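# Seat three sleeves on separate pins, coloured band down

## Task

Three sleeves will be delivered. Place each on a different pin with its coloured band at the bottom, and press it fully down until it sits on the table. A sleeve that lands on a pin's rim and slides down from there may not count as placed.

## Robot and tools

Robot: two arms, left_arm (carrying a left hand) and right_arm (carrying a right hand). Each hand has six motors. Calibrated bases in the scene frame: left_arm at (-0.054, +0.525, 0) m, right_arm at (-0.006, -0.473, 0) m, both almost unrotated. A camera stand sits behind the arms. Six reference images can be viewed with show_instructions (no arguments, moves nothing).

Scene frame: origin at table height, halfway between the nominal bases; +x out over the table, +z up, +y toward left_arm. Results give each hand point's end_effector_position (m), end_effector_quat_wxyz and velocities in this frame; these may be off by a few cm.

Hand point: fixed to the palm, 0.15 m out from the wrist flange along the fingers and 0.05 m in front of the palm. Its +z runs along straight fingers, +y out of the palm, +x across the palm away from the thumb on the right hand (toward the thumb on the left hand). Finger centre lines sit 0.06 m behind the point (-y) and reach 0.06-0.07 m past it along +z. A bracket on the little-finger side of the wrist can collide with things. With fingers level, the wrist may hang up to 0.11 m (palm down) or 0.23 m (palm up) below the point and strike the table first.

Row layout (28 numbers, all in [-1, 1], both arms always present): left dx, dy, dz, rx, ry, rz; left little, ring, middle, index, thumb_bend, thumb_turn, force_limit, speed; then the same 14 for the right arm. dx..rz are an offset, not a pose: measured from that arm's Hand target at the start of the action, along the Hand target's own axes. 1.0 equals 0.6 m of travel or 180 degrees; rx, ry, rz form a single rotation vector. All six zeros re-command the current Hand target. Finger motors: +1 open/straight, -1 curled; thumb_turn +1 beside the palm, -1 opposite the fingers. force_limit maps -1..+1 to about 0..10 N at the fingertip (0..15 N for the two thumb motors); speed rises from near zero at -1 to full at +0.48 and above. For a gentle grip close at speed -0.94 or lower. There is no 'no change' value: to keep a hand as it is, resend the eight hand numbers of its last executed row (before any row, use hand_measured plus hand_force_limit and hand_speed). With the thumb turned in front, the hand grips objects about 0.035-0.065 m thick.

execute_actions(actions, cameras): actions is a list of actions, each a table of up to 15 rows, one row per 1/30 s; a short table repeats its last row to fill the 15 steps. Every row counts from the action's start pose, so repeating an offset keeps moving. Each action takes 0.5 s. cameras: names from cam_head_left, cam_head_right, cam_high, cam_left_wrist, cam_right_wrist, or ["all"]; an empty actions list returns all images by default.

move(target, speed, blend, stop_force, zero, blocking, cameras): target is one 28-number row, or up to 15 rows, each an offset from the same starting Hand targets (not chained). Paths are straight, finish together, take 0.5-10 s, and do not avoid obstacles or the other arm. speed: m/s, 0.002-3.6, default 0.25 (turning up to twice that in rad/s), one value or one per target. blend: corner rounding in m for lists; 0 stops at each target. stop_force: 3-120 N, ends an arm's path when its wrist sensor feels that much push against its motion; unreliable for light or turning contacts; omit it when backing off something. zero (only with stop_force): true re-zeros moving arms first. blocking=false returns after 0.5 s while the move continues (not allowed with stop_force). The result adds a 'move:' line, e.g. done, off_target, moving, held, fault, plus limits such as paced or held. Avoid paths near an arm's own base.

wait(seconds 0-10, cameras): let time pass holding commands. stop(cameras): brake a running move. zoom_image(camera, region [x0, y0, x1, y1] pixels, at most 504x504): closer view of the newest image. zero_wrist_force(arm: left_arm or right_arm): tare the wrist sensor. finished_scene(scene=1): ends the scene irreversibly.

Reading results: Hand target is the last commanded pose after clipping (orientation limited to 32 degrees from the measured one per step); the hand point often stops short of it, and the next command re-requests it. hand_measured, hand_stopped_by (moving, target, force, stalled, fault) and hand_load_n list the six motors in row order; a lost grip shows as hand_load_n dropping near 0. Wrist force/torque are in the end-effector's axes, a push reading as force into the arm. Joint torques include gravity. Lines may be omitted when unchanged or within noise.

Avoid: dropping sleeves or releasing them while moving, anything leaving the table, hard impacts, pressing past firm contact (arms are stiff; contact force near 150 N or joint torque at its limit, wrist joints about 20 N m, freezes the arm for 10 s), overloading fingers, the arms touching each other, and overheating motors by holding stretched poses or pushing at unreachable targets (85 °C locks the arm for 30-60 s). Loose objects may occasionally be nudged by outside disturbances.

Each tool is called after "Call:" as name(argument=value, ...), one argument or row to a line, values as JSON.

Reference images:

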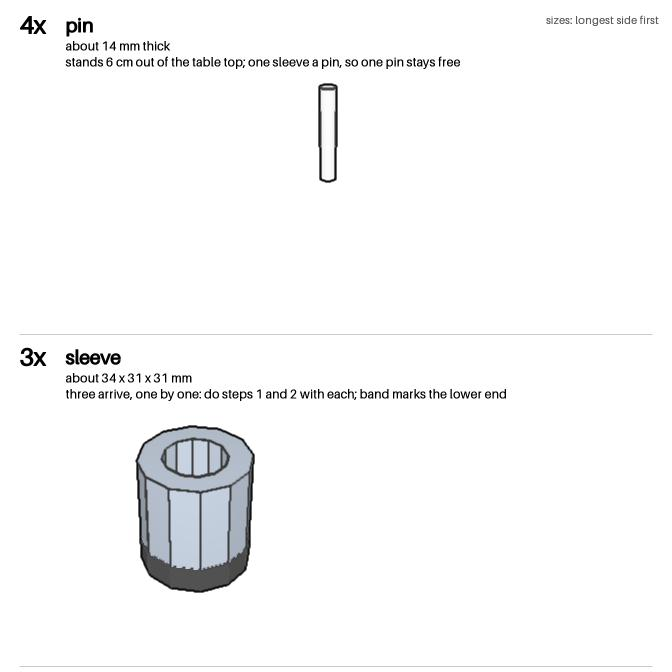

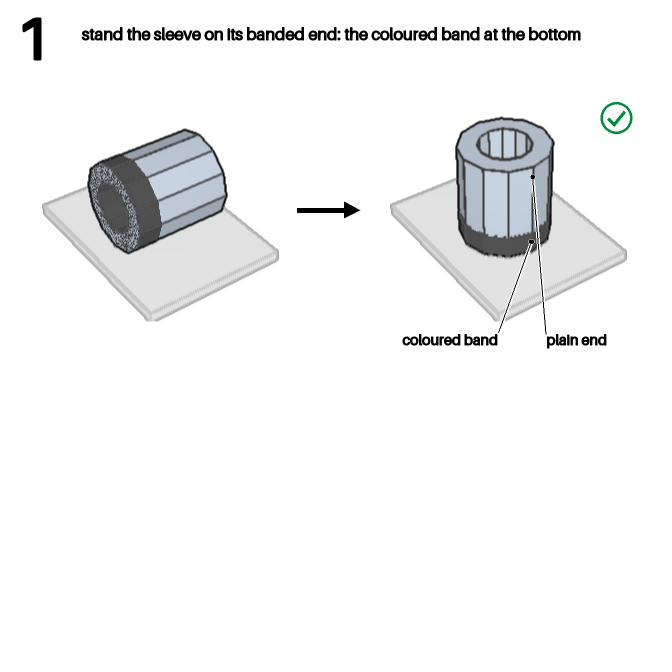

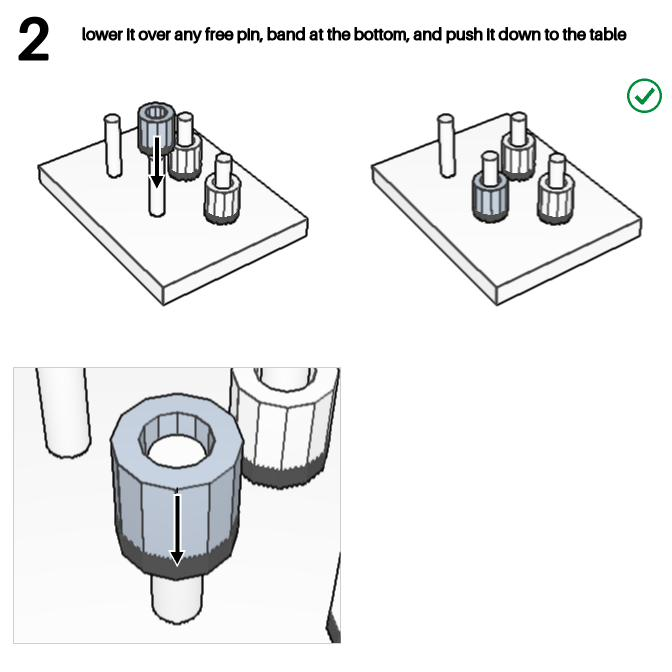

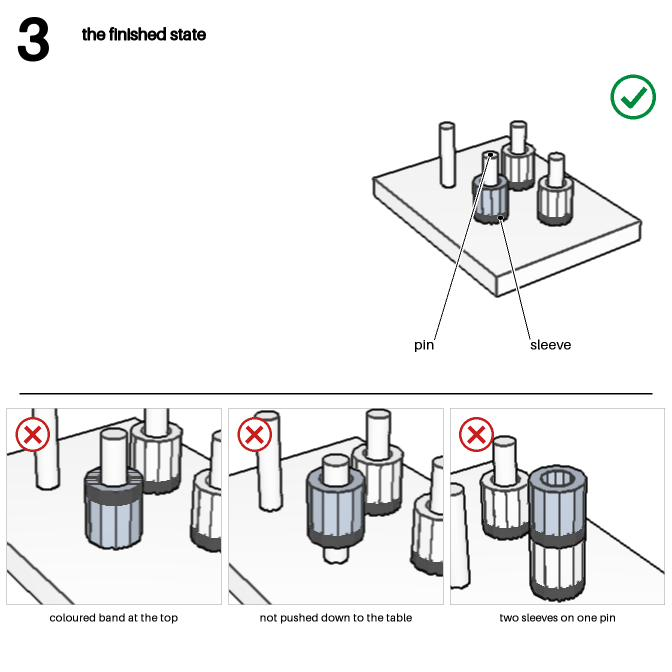

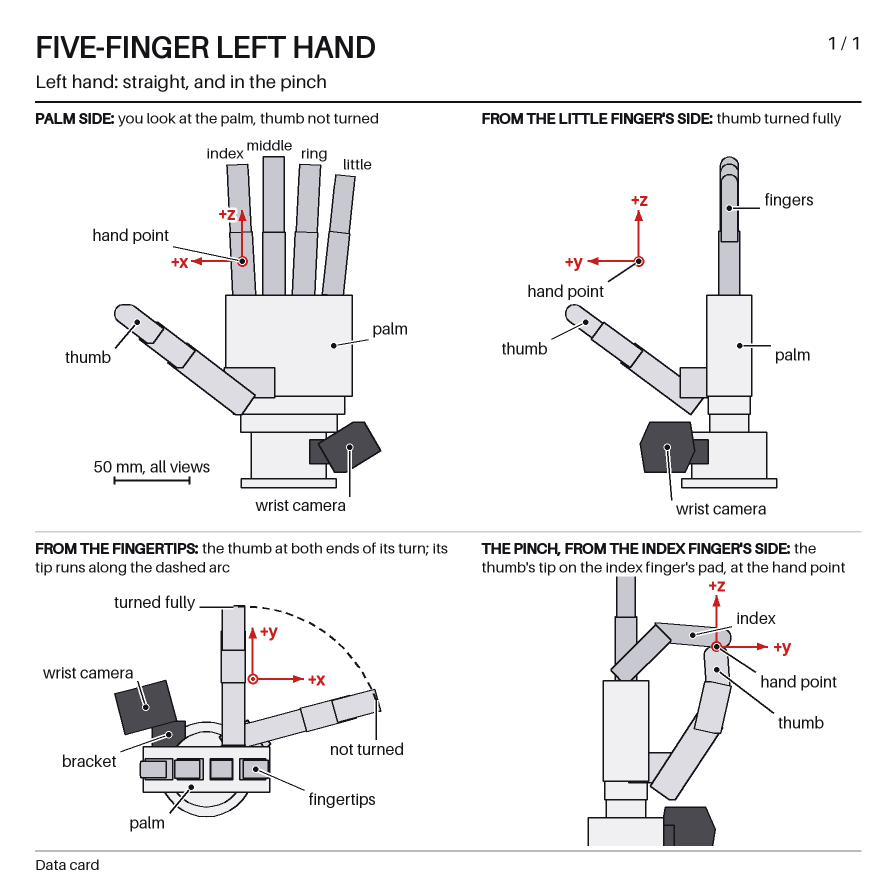

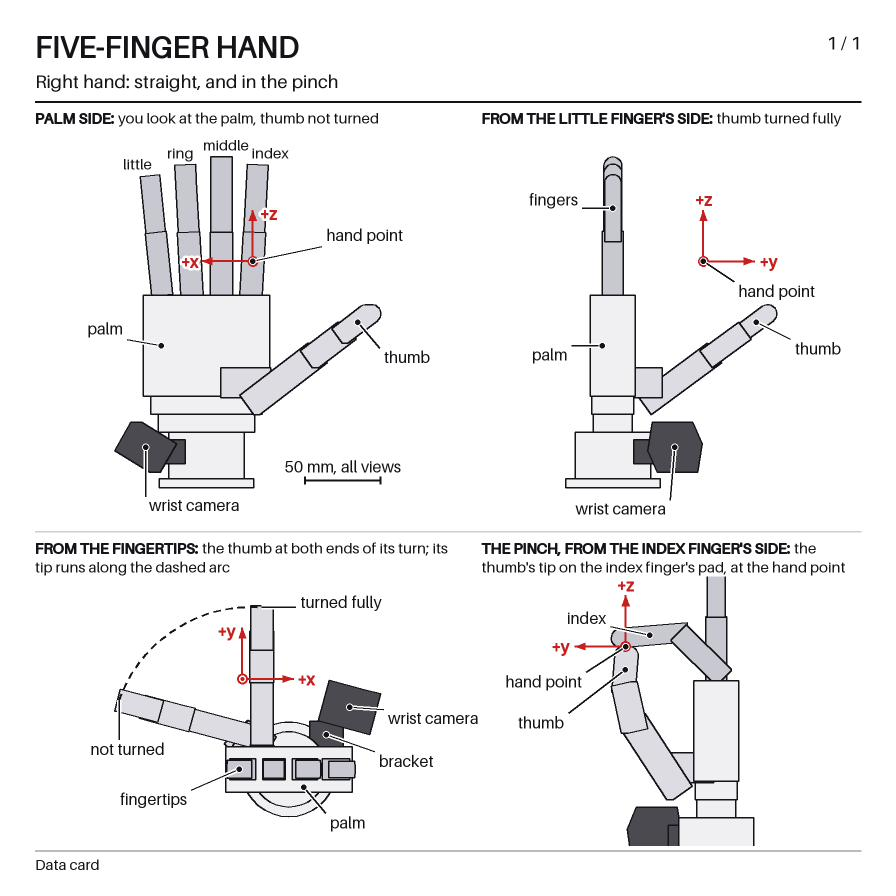

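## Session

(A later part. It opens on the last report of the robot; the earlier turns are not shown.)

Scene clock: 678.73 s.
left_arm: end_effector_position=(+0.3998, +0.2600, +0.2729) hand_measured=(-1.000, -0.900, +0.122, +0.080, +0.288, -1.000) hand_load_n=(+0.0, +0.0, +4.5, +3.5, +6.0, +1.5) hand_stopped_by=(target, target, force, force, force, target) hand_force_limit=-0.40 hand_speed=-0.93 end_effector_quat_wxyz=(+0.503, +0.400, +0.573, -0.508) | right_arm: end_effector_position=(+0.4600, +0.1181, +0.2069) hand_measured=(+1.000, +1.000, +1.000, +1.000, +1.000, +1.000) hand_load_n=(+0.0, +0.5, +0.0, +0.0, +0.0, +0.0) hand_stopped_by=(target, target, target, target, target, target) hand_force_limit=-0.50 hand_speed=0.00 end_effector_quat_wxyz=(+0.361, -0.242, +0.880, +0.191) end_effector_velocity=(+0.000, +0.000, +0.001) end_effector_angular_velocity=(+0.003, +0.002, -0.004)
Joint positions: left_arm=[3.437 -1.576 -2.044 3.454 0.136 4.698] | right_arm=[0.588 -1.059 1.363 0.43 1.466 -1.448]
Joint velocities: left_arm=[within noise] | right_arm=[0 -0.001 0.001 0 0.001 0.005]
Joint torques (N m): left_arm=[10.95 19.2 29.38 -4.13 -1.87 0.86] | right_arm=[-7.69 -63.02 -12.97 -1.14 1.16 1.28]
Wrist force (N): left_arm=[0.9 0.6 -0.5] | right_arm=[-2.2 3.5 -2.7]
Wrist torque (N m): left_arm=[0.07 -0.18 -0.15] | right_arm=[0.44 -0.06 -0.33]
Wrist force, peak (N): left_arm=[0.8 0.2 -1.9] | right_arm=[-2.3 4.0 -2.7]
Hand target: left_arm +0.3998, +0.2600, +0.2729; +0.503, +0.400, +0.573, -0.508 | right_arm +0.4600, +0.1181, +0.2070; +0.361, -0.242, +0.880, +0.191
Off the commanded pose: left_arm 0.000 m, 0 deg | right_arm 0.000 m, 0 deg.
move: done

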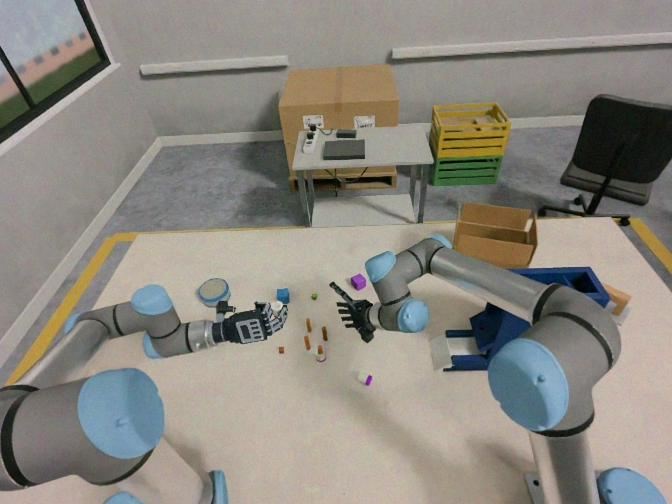

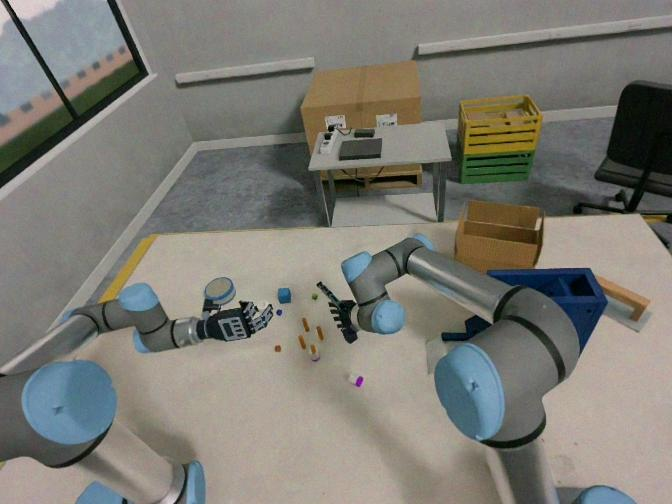

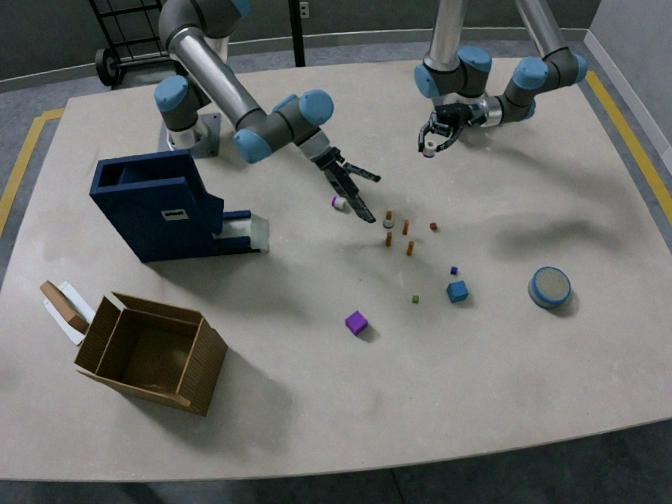

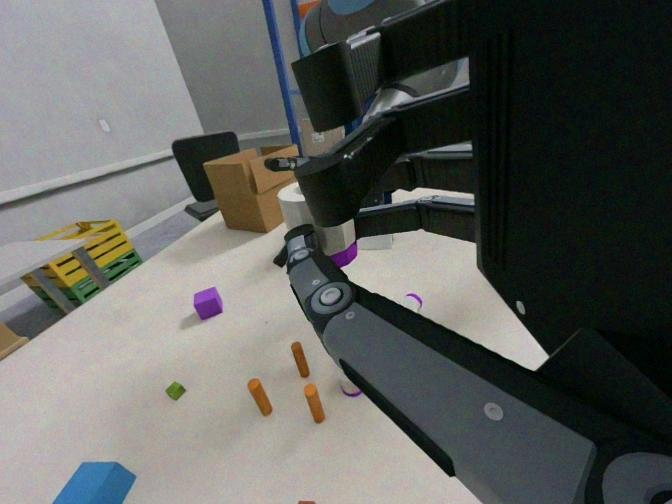

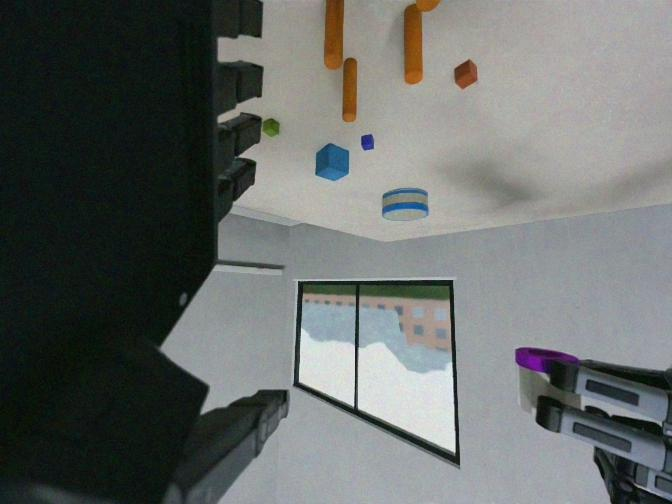

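Call:
move(
  target=[0.221,0.1252,0.0627,-0.0656,-0.0118,0.0015,-1,-0.9,-0.12,-0.12,-0.02,-1,-0.4,-0.93,0,0,0,0,0,0,1,1,1,1,1,1,-0.5,0.0],
  speed=0.15,
  cameras=["all"],
)

Call:
zoom_image(
  camera="cam_right_wrist",
  region=[330, 0, 530, 250],
)

Call:
zoom_image(
  camera="cam_high",
  region=[370, 170, 440, 260],
)

Call:
zoom_image(
  camera="cam_left_wrist",
  region=[142, 100, 402, 420],
)

Scene clock: 684.30 s.
left_arm: end_effector_position=(+0.4561, +0.2283, +0.1299) hand_measured=(-1.000, -0.900, +0.122, +0.080, +0.288, -1.000) hand_load_n=(+0.0, +0.5, +4.0, +3.5, +6.0, +1.5) hand_stopped_by=(target, target, force, force, force, target) hand_force_limit=-0.40 hand_speed=-0.93 end_effector_quat_wxyz=(+0.553, +0.338, +0.612, -0.452) | right_arm: end_effector_position=(+0.4600, +0.1181, +0.2070) hand_measured=(+1.000, +1.000, +1.000, +1.000, +1.000, +1.000) hand_load_n=(+0.0, +0.0, +0.0, +0.0, -0.5, +0.0) hand_stopped_by=(target, target, target, target, target, target) hand_force_limit=-0.50 hand_speed=0.00 end_effector_quat_wxyz=(+0.361, -0.242, +0.880, +0.191)
Joint positions: left_arm=[3.269 -1.816 -2.238 4.145 -0.244 4.443] | right_arm=[0.587 -1.059 1.363 0.431 1.466 -1.448]
Joint torques (N m): left_arm=[11.12 26.32 25.25 -0.84 -2.28 -0.42] | right_arm=[-7.42 -61.95 -13.2 1.27 -1.33 0.64]
Wrist force (N): left_arm=[0.4 0.0 0.3] | right_arm=[-2.1 3.9 -2.6]
Wrist torque (N m): left_arm=[-0.06 -0.11 -0.05] | right_arm=[0.50 -0.07 -0.32]
Wrist force, peak (N): left_arm=[1.1 -2.7 0.7] | right_arm=[-2.3 4.1 -2.7]
Hand target: left_arm +0.4562, +0.2283, +0.1299; +0.553, +0.338, +0.612, -0.452 | right_arm +0.4600, +0.1181, +0.2070; +0.361, -0.242, +0.880, +0.191
Off the commanded pose: left_arm 0.000 m, 0 deg | right_arm 0.000 m, 0 deg.
move: done

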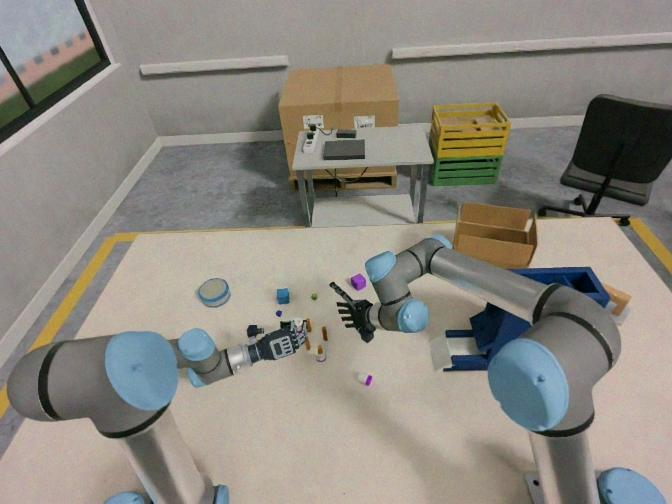

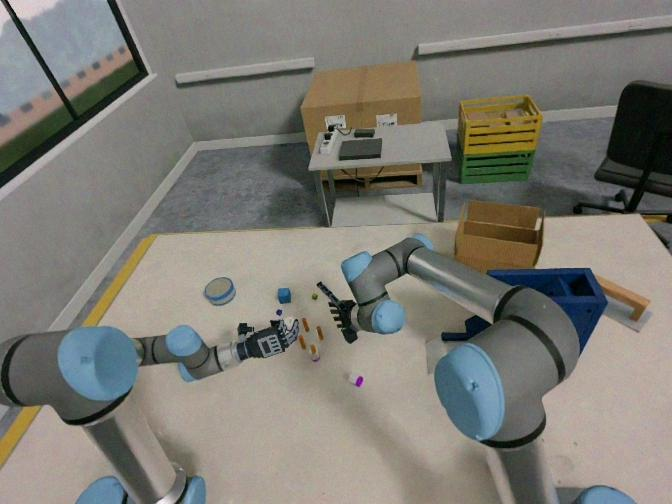

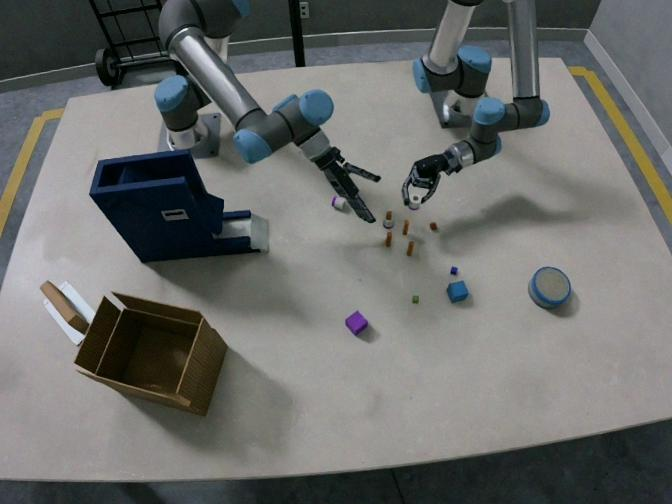

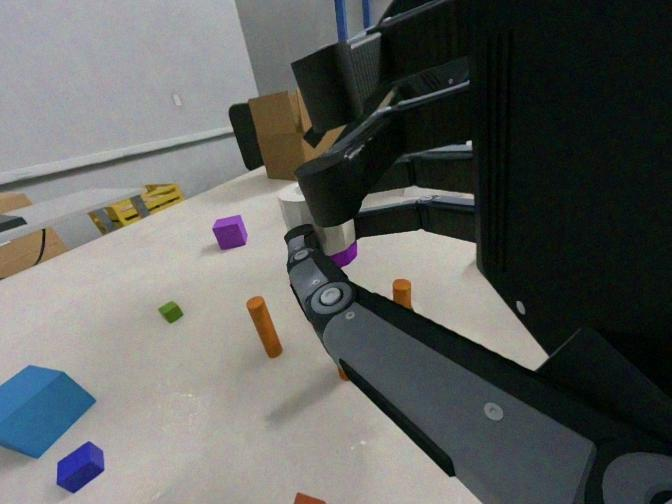

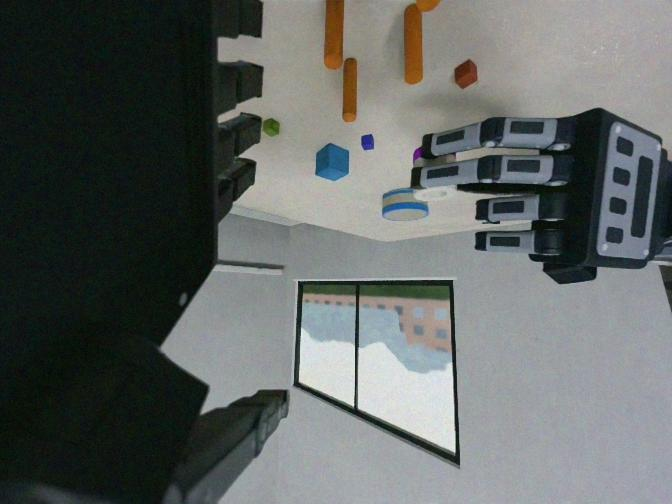

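Scaled by 2.016 from the camera's 672x504 image, which has a finer 960x720 frame.

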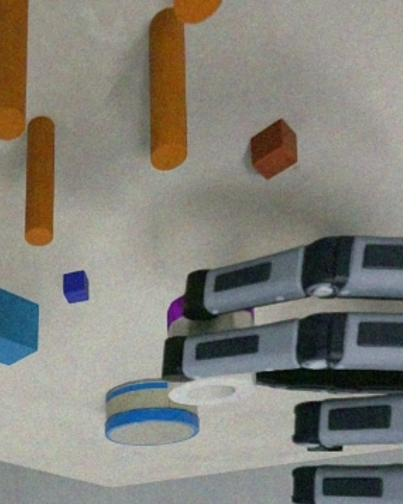

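Scaled by 5.600 from the camera's 672x504 image, which has a finer 960x720 frame.

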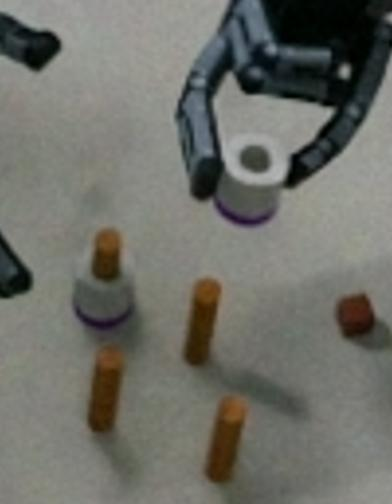

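Scaled by 1.575 from the camera's 672x504 image, which has a finer 960x720 frame.

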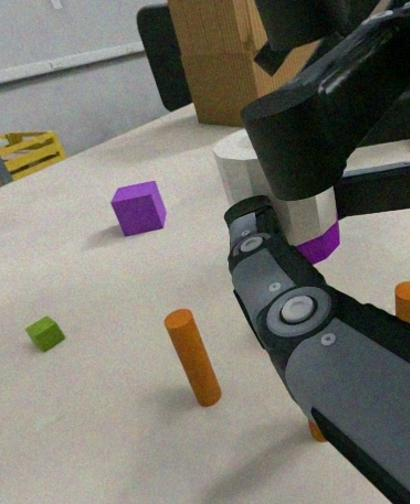

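Call:
move(
  target=[0.0575,0.0133,0.0307,0,0,0,-1,-0.9,-0.12,-0.12,-0.02,-1,-0.4,-0.93,0,0,0,0,0,0,1,1,1,1,1,1,-0.5,0.0],
  speed=0.08,
  cameras=["all"],
)

Call:
zoom_image(
  camera="cam_right_wrist",
  region=[360, 0, 480, 160],
)

Call:
zoom_image(
  camera="cam_high",
  region=[380, 190, 436, 246],
)

Call:
zoom_image(
  camera="cam_left_wrist",
  region=[200, 150, 400, 330],
)

Scene clock: 692.50 s.
left_arm: end_effector_position=(+0.4649, +0.2111, +0.0950) hand_measured=(-1.000, -0.900, +0.122, +0.080, +0.288, -1.000) hand_load_n=(+0.0, +0.0, +4.5, +3.5, +6.0, +2.0) hand_stopped_by=(target, target, force, force, force, target) hand_force_limit=-0.40 hand_speed=-0.93 end_effector_quat_wxyz=(+0.554, +0.338, +0.612, -0.452) | right_arm: end_effector_position=(+0.4600, +0.1181, +0.2070) hand_measured=(+1.000, +1.000, +1.000, +1.000, +1.000, +1.000) hand_load_n=(+0.0, +0.0, +0.0, +0.0, +0.0, +0.0) hand_stopped_by=(target, target, target, target, target, target) hand_force_limit=-0.50 hand_speed=0.00 end_effector_quat_wxyz=(+0.361, -0.242, +0.880, +0.191)
Joint positions: left_arm=[3.219 -1.926 -2.22 4.223 -0.294 4.459] | right_arm=[0.587 -1.059 1.363 0.43 1.466 -1.448]
Joint torques (N m): left_arm=[11.65 32.75 4.57 -1.95 1.24 -0.66] | right_arm=[-6.64 -61.73 -12.97 -1.45 -1.44 -1.06]
Wrist force (N): left_arm=[0.6 0.2 -0.1] | right_arm=[-2.0 4.0 -2.7]
Wrist torque (N m): left_arm=[0.02 -0.11 -0.11] | right_arm=[0.53 -0.08 -0.31]
Wrist force, peak (N): left_arm=[1.3 0.4 0.2] | right_arm=[-2.4 4.2 -2.6]
Hand target: left_arm +0.4649, +0.2111, +0.0949; +0.553, +0.338, +0.612, -0.452 | right_arm +0.4600, +0.1181, +0.2070; +0.361, -0.242, +0.880, +0.191
Off the commanded pose: left_arm 0.000 m, 0 deg | right_arm 0.000 m, 0 deg.
move: done

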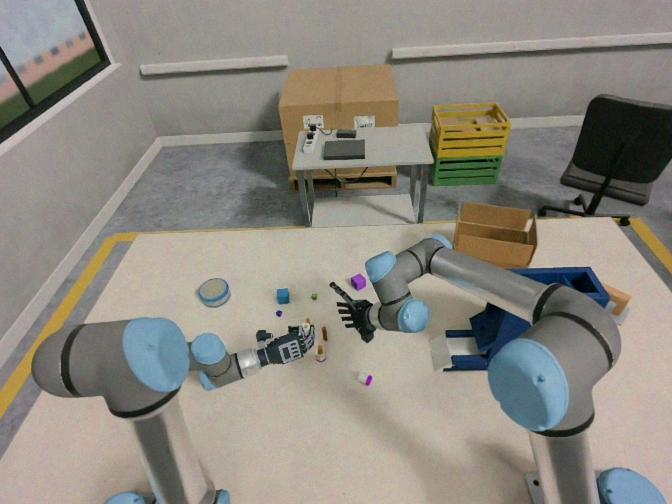

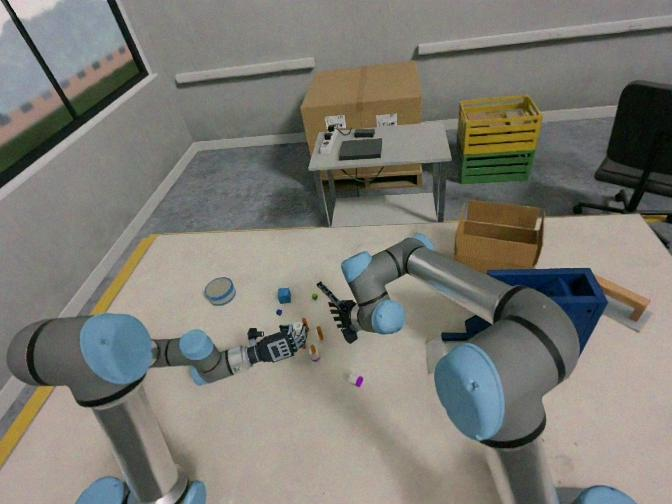

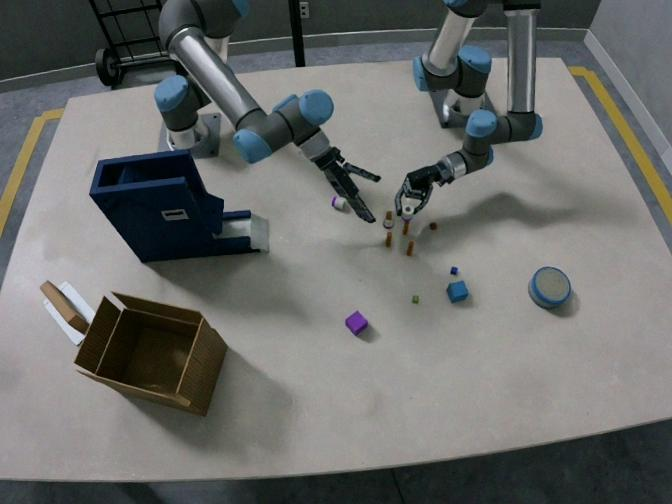

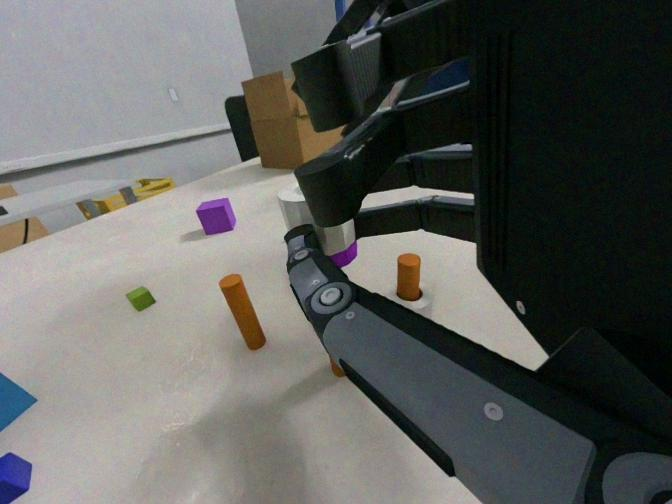

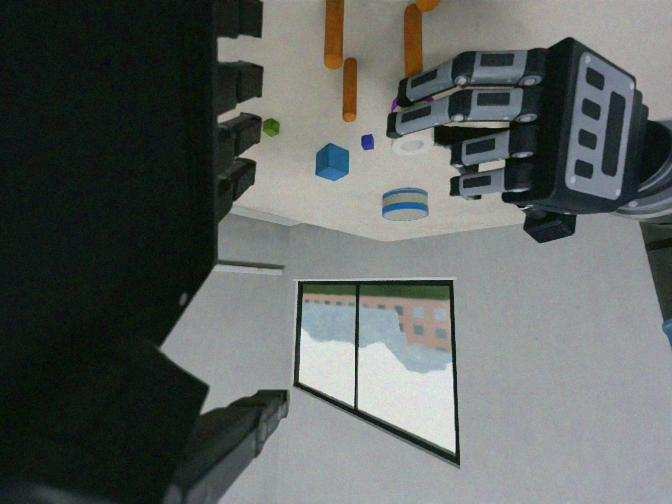

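Scaled by 3.150 from the camera's 672x504 image, which has a finer 960x720 frame.

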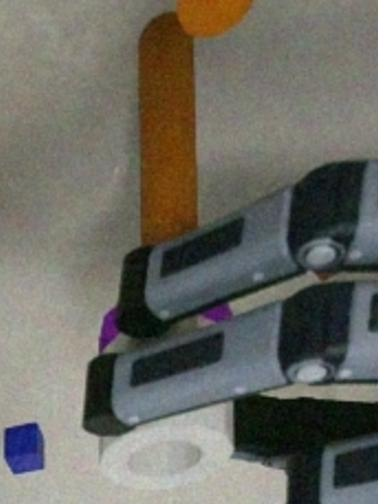

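Scaled by 9.000 from the camera's 672x504 image, which has a finer 960x720 frame.

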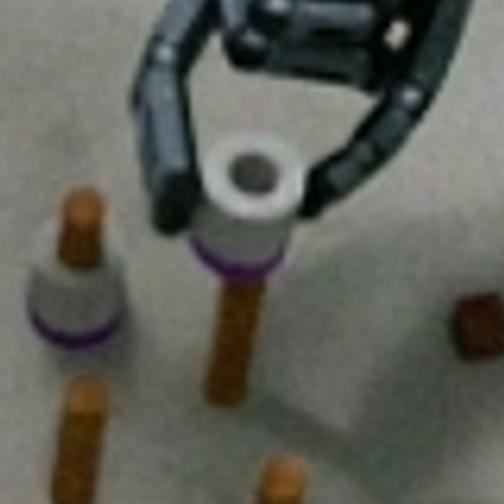

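Scaled by 2.520 from the camera's 672x504 image, which has a finer 960x720 frame.

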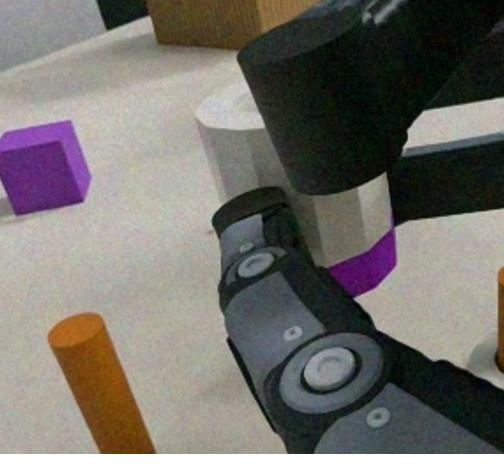

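Call:
move(
  target=[0.0128,0.0038,-0.0045,0,0,0,-1,-0.9,-0.12,-0.12,-0.02,-1,-0.4,-0.93,0,0,0,0,0,0,1,1,1,1,1,1,-0.5,0.0],
  speed=0.03,
  stop_force=4,
  cameras=["cam_high","cam_left_wrist","cam_right_wrist"],
)

Call:
zoom_image(
  camera="cam_right_wrist",
  region=[360, 0, 480, 160],
)

Call:
zoom_image(
  camera="cam_high",
  region=[380, 190, 436, 246],
)

Call:
zoom_image(
  camera="cam_left_wrist",
  region=[200, 150, 400, 330],
)

Scene clock: 702.27 s.
left_arm: end_effector_position=(+0.4647, +0.2138, +0.0869) hand_measured=(-1.000, -0.900, +0.122, +0.080, +0.288, -1.000) hand_load_n=(+0.5, +0.0, +4.0, +3.5, +6.0, +1.5) hand_stopped_by=(target, target, force, force, force, target) hand_force_limit=-0.40 hand_speed=-0.93 end_effector_quat_wxyz=(+0.553, +0.338, +0.612, -0.452) | right_arm: end_effector_position=(+0.4600, +0.1181, +0.2070) hand_measured=(+1.000, +1.000, +1.000, +1.000, +1.000, +1.000) hand_load_n=(+0.0, +0.0, +0.0, +0.0, +0.0, +0.0) hand_stopped_by=(target, target, target, target, target, target) hand_force_limit=-0.50 hand_speed=0.00 end_effector_quat_wxyz=(+0.361, -0.242, +0.880, +0.191)
Joint positions: left_arm=[3.226 -1.945 -2.227 4.25 -0.287 4.457] | right_arm=[0.587 -1.059 1.363 0.43 1.466 -1.448]
Joint torques (N m): left_arm=[-12.5 44.02 22.71 -2.06 -2.19 0.83] | right_arm=[-6.92 -62.03 -13.2 -1.47 -1.3 -0.97]
Wrist force (N): left_arm=[0.4 0.1 0.1] | right_arm=[-2.2 3.8 -2.5]
Wrist torque (N m): left_arm=[-0.01 -0.09 -0.12] | right_arm=[0.49 -0.07 -0.32]
Wrist force, peak (N): left_arm=[0.8 0.3 0.2] | right_arm=[-2.3 4.1 -2.7]
Hand target: left_arm +0.4647, +0.2138, +0.0869; +0.553, +0.338, +0.612, -0.452 | right_arm +0.4600, +0.1181, +0.2070; +0.361, -0.242, +0.880, +0.191
Off the commanded pose: left_arm 0.000 m, 0 deg | right_arm 0.000 m, 0 deg.
move: done
Images, in order (width x height): cam_high 672x504, cam_left_wrist 672x504, cam_right_wrist 672x504.

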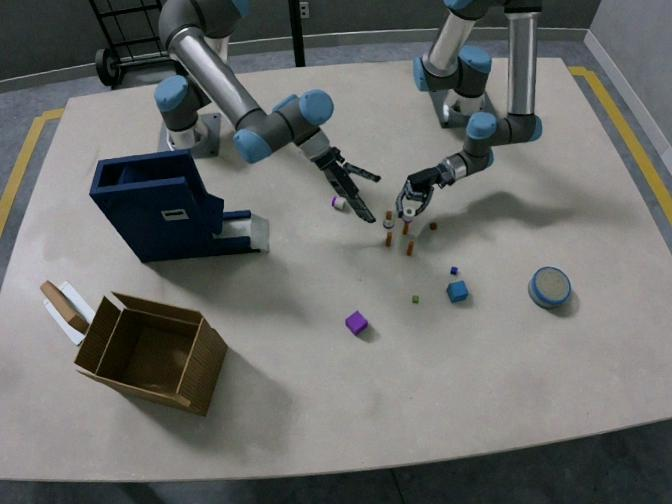

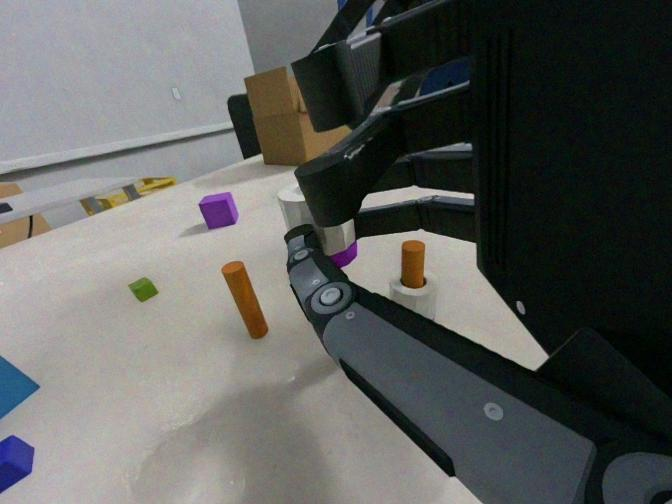

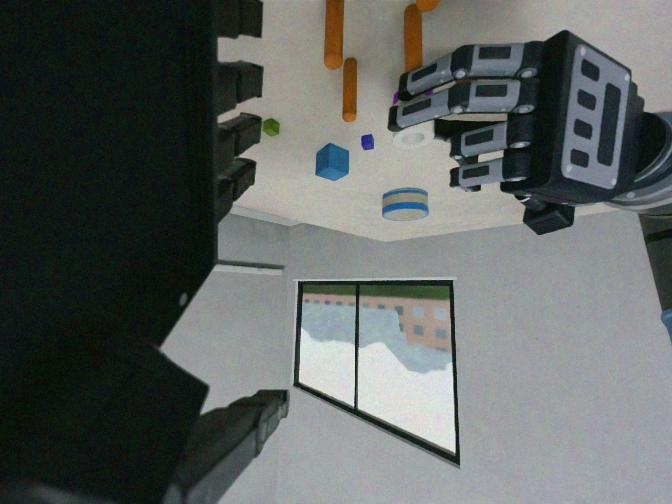

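Scaled by 3.150 from the camera's 672x504 image, which has a finer 960x720 frame.

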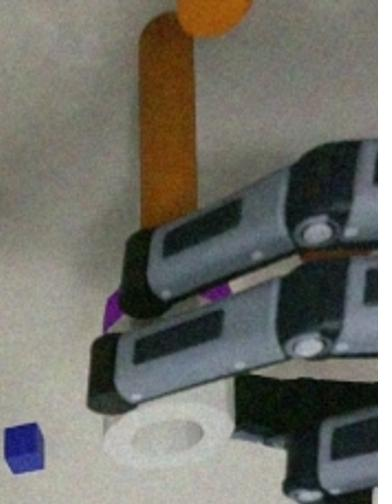

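Scaled by 9.000 from the camera's 672x504 image, which has a finer 960x720 frame.

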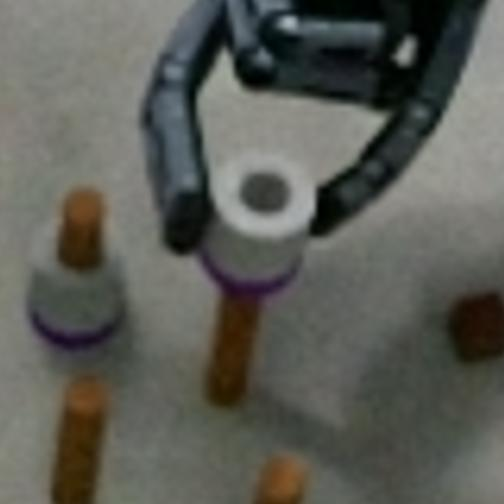

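Scaled by 2.520 from the camera's 672x504 image, which has a finer 960x720 frame.

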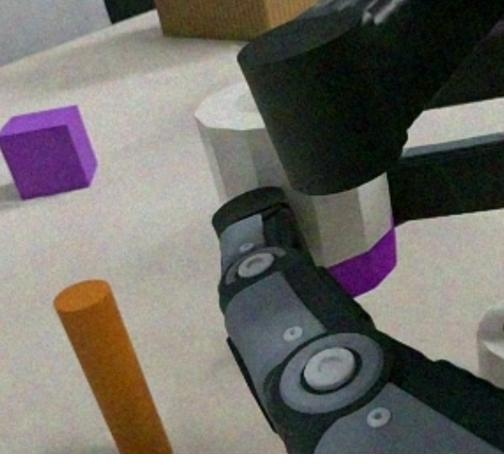

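Call:
move(
  target=[0.023,0.0041,-0.0005,0,0,0,-1,-0.9,-0.12,-0.12,-0.02,-1,-0.4,-0.93,0,0,0,0,0,0,1,1,1,1,1,1,-0.5,0.0],
  speed=0.015,
  stop_force=3.5,
  cameras=["cam_high","cam_left_wrist","cam_right_wrist"],
)

Call:
zoom_image(
  camera="cam_right_wrist",
  region=[360, 0, 480, 160],
)

Call:
zoom_image(
  camera="cam_high",
  region=[380, 190, 436, 246],
)

Call:
zoom_image(
  camera="cam_left_wrist",
  region=[200, 150, 400, 330],
)

Scene clock: 707.90 s.
left_arm: end_effector_position=(+0.4647, +0.2138, +0.0729) hand_measured=(-1.000, -0.900, +0.122, +0.080, +0.288, -1.000) hand_load_n=(+0.0, +0.0, +4.0, +3.5, +6.5, +1.5) hand_stopped_by=(target, target, force, force, force, target) hand_force_limit=-0.40 hand_speed=-0.93 end_effector_quat_wxyz=(+0.553, +0.338, +0.612, -0.452) | right_arm: end_effector_position=(+0.4600, +0.1181, +0.2070) hand_measured=(+1.000, +1.000, +1.000, +1.000, +1.000, +1.000) hand_load_n=(+0.0, +0.0, +0.0, +0.0, +0.0, +0.0) hand_stopped_by=(target, target, target, target, target, target) hand_force_limit=-0.50 hand_speed=0.00 end_effector_quat_wxyz=(+0.361, -0.242, +0.880, +0.191)
Joint positions: left_arm=[3.226 -1.981 -2.233 4.292 -0.287 4.457] | right_arm=[0.587 -1.059 1.363 0.43 1.466 -1.448]
Joint torques (N m): left_arm=[-11.56 45.53 9.63 -2.15 -1.94 0] | right_arm=[-6.06 -62.3 -13.45 -1.47 -1.36 -1.18]
Wrist force (N): left_arm=[0.3 0.0 0.1] | right_arm=[-2.1 4.0 -2.5]
Wrist torque (N m): left_arm=[-0.02 -0.07 -0.16] | right_arm=[0.52 -0.07 -0.31]
Wrist force, peak (N): left_arm=[0.6 0.2 0.2] | right_arm=[-2.2 4.2 -2.7]
Hand target: left_arm +0.4647, +0.2138, +0.0729; +0.553, +0.338, +0.612, -0.452 | right_arm +0.4600, +0.1181, +0.2070; +0.361, -0.242, +0.880, +0.191
Off the commanded pose: left_arm 0.000 m, 0 deg | right_arm 0.000 m, 0 deg.
move: done
Images, in order (width x height): cam_high 672x504, cam_left_wrist 672x504, cam_right_wrist 672x504.

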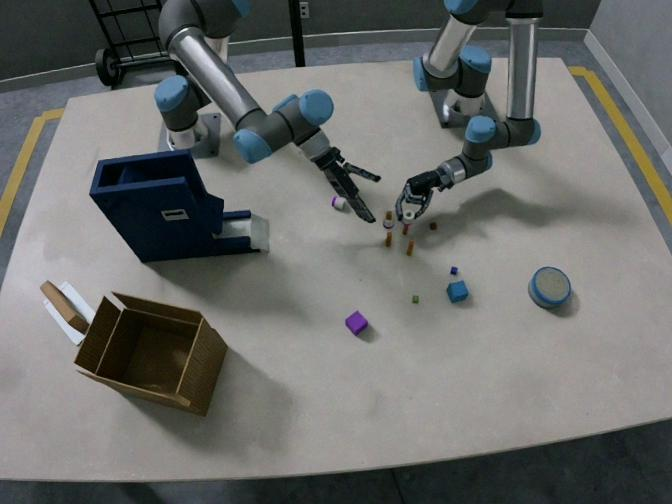

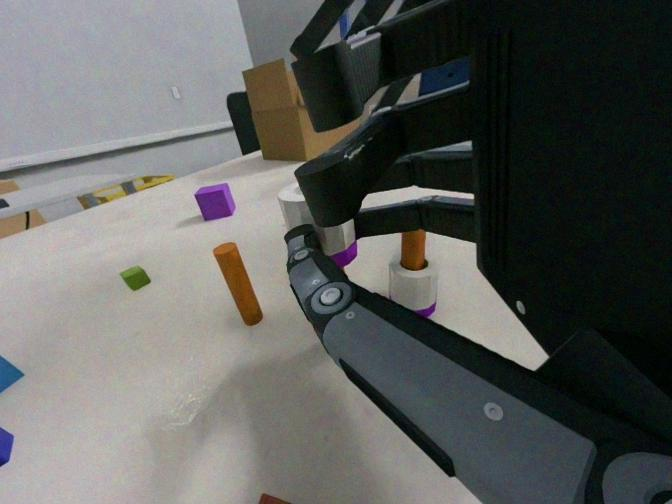

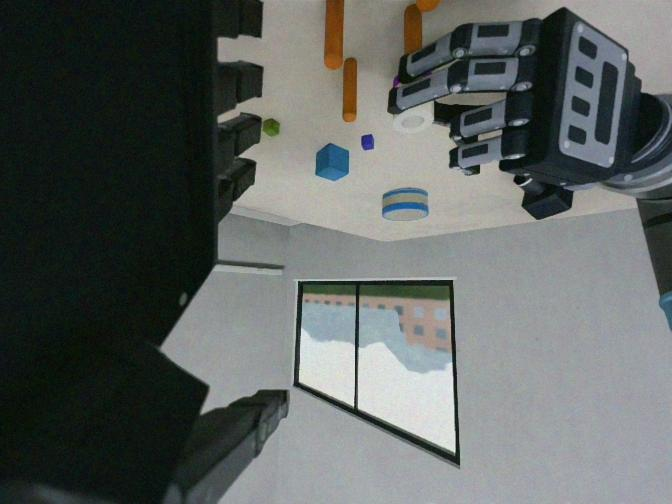

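Scaled by 3.150 from the camera's 672x504 image, which has a finer 960x720 frame.

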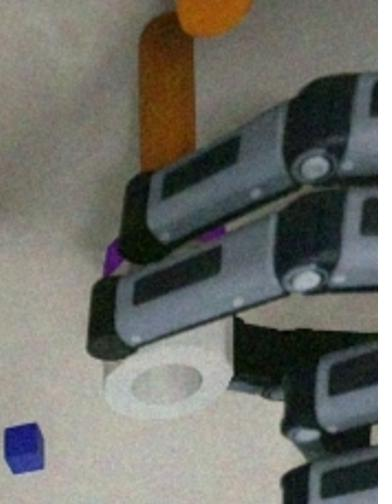

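Scaled by 9.000 from the camera's 672x504 image, which has a finer 960x720 frame.

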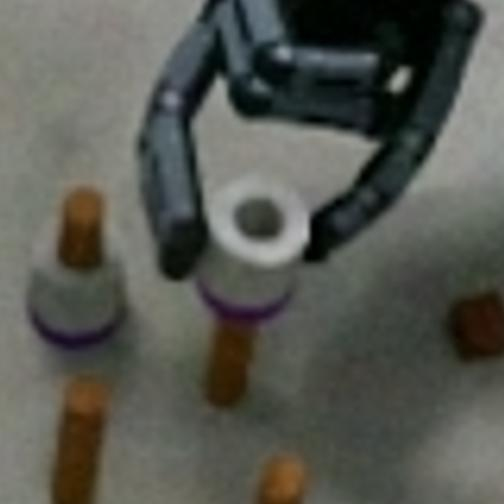

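Scaled by 2.520 from the camera's 672x504 image, which has a finer 960x720 frame.

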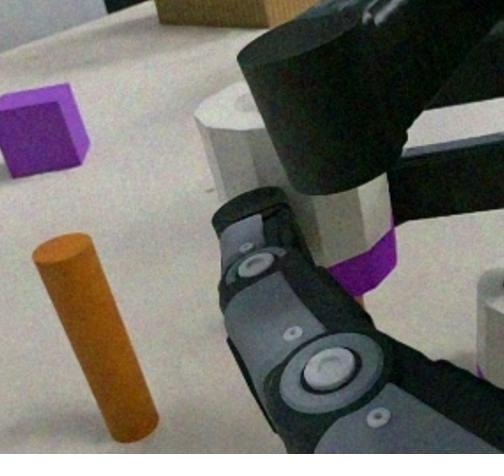

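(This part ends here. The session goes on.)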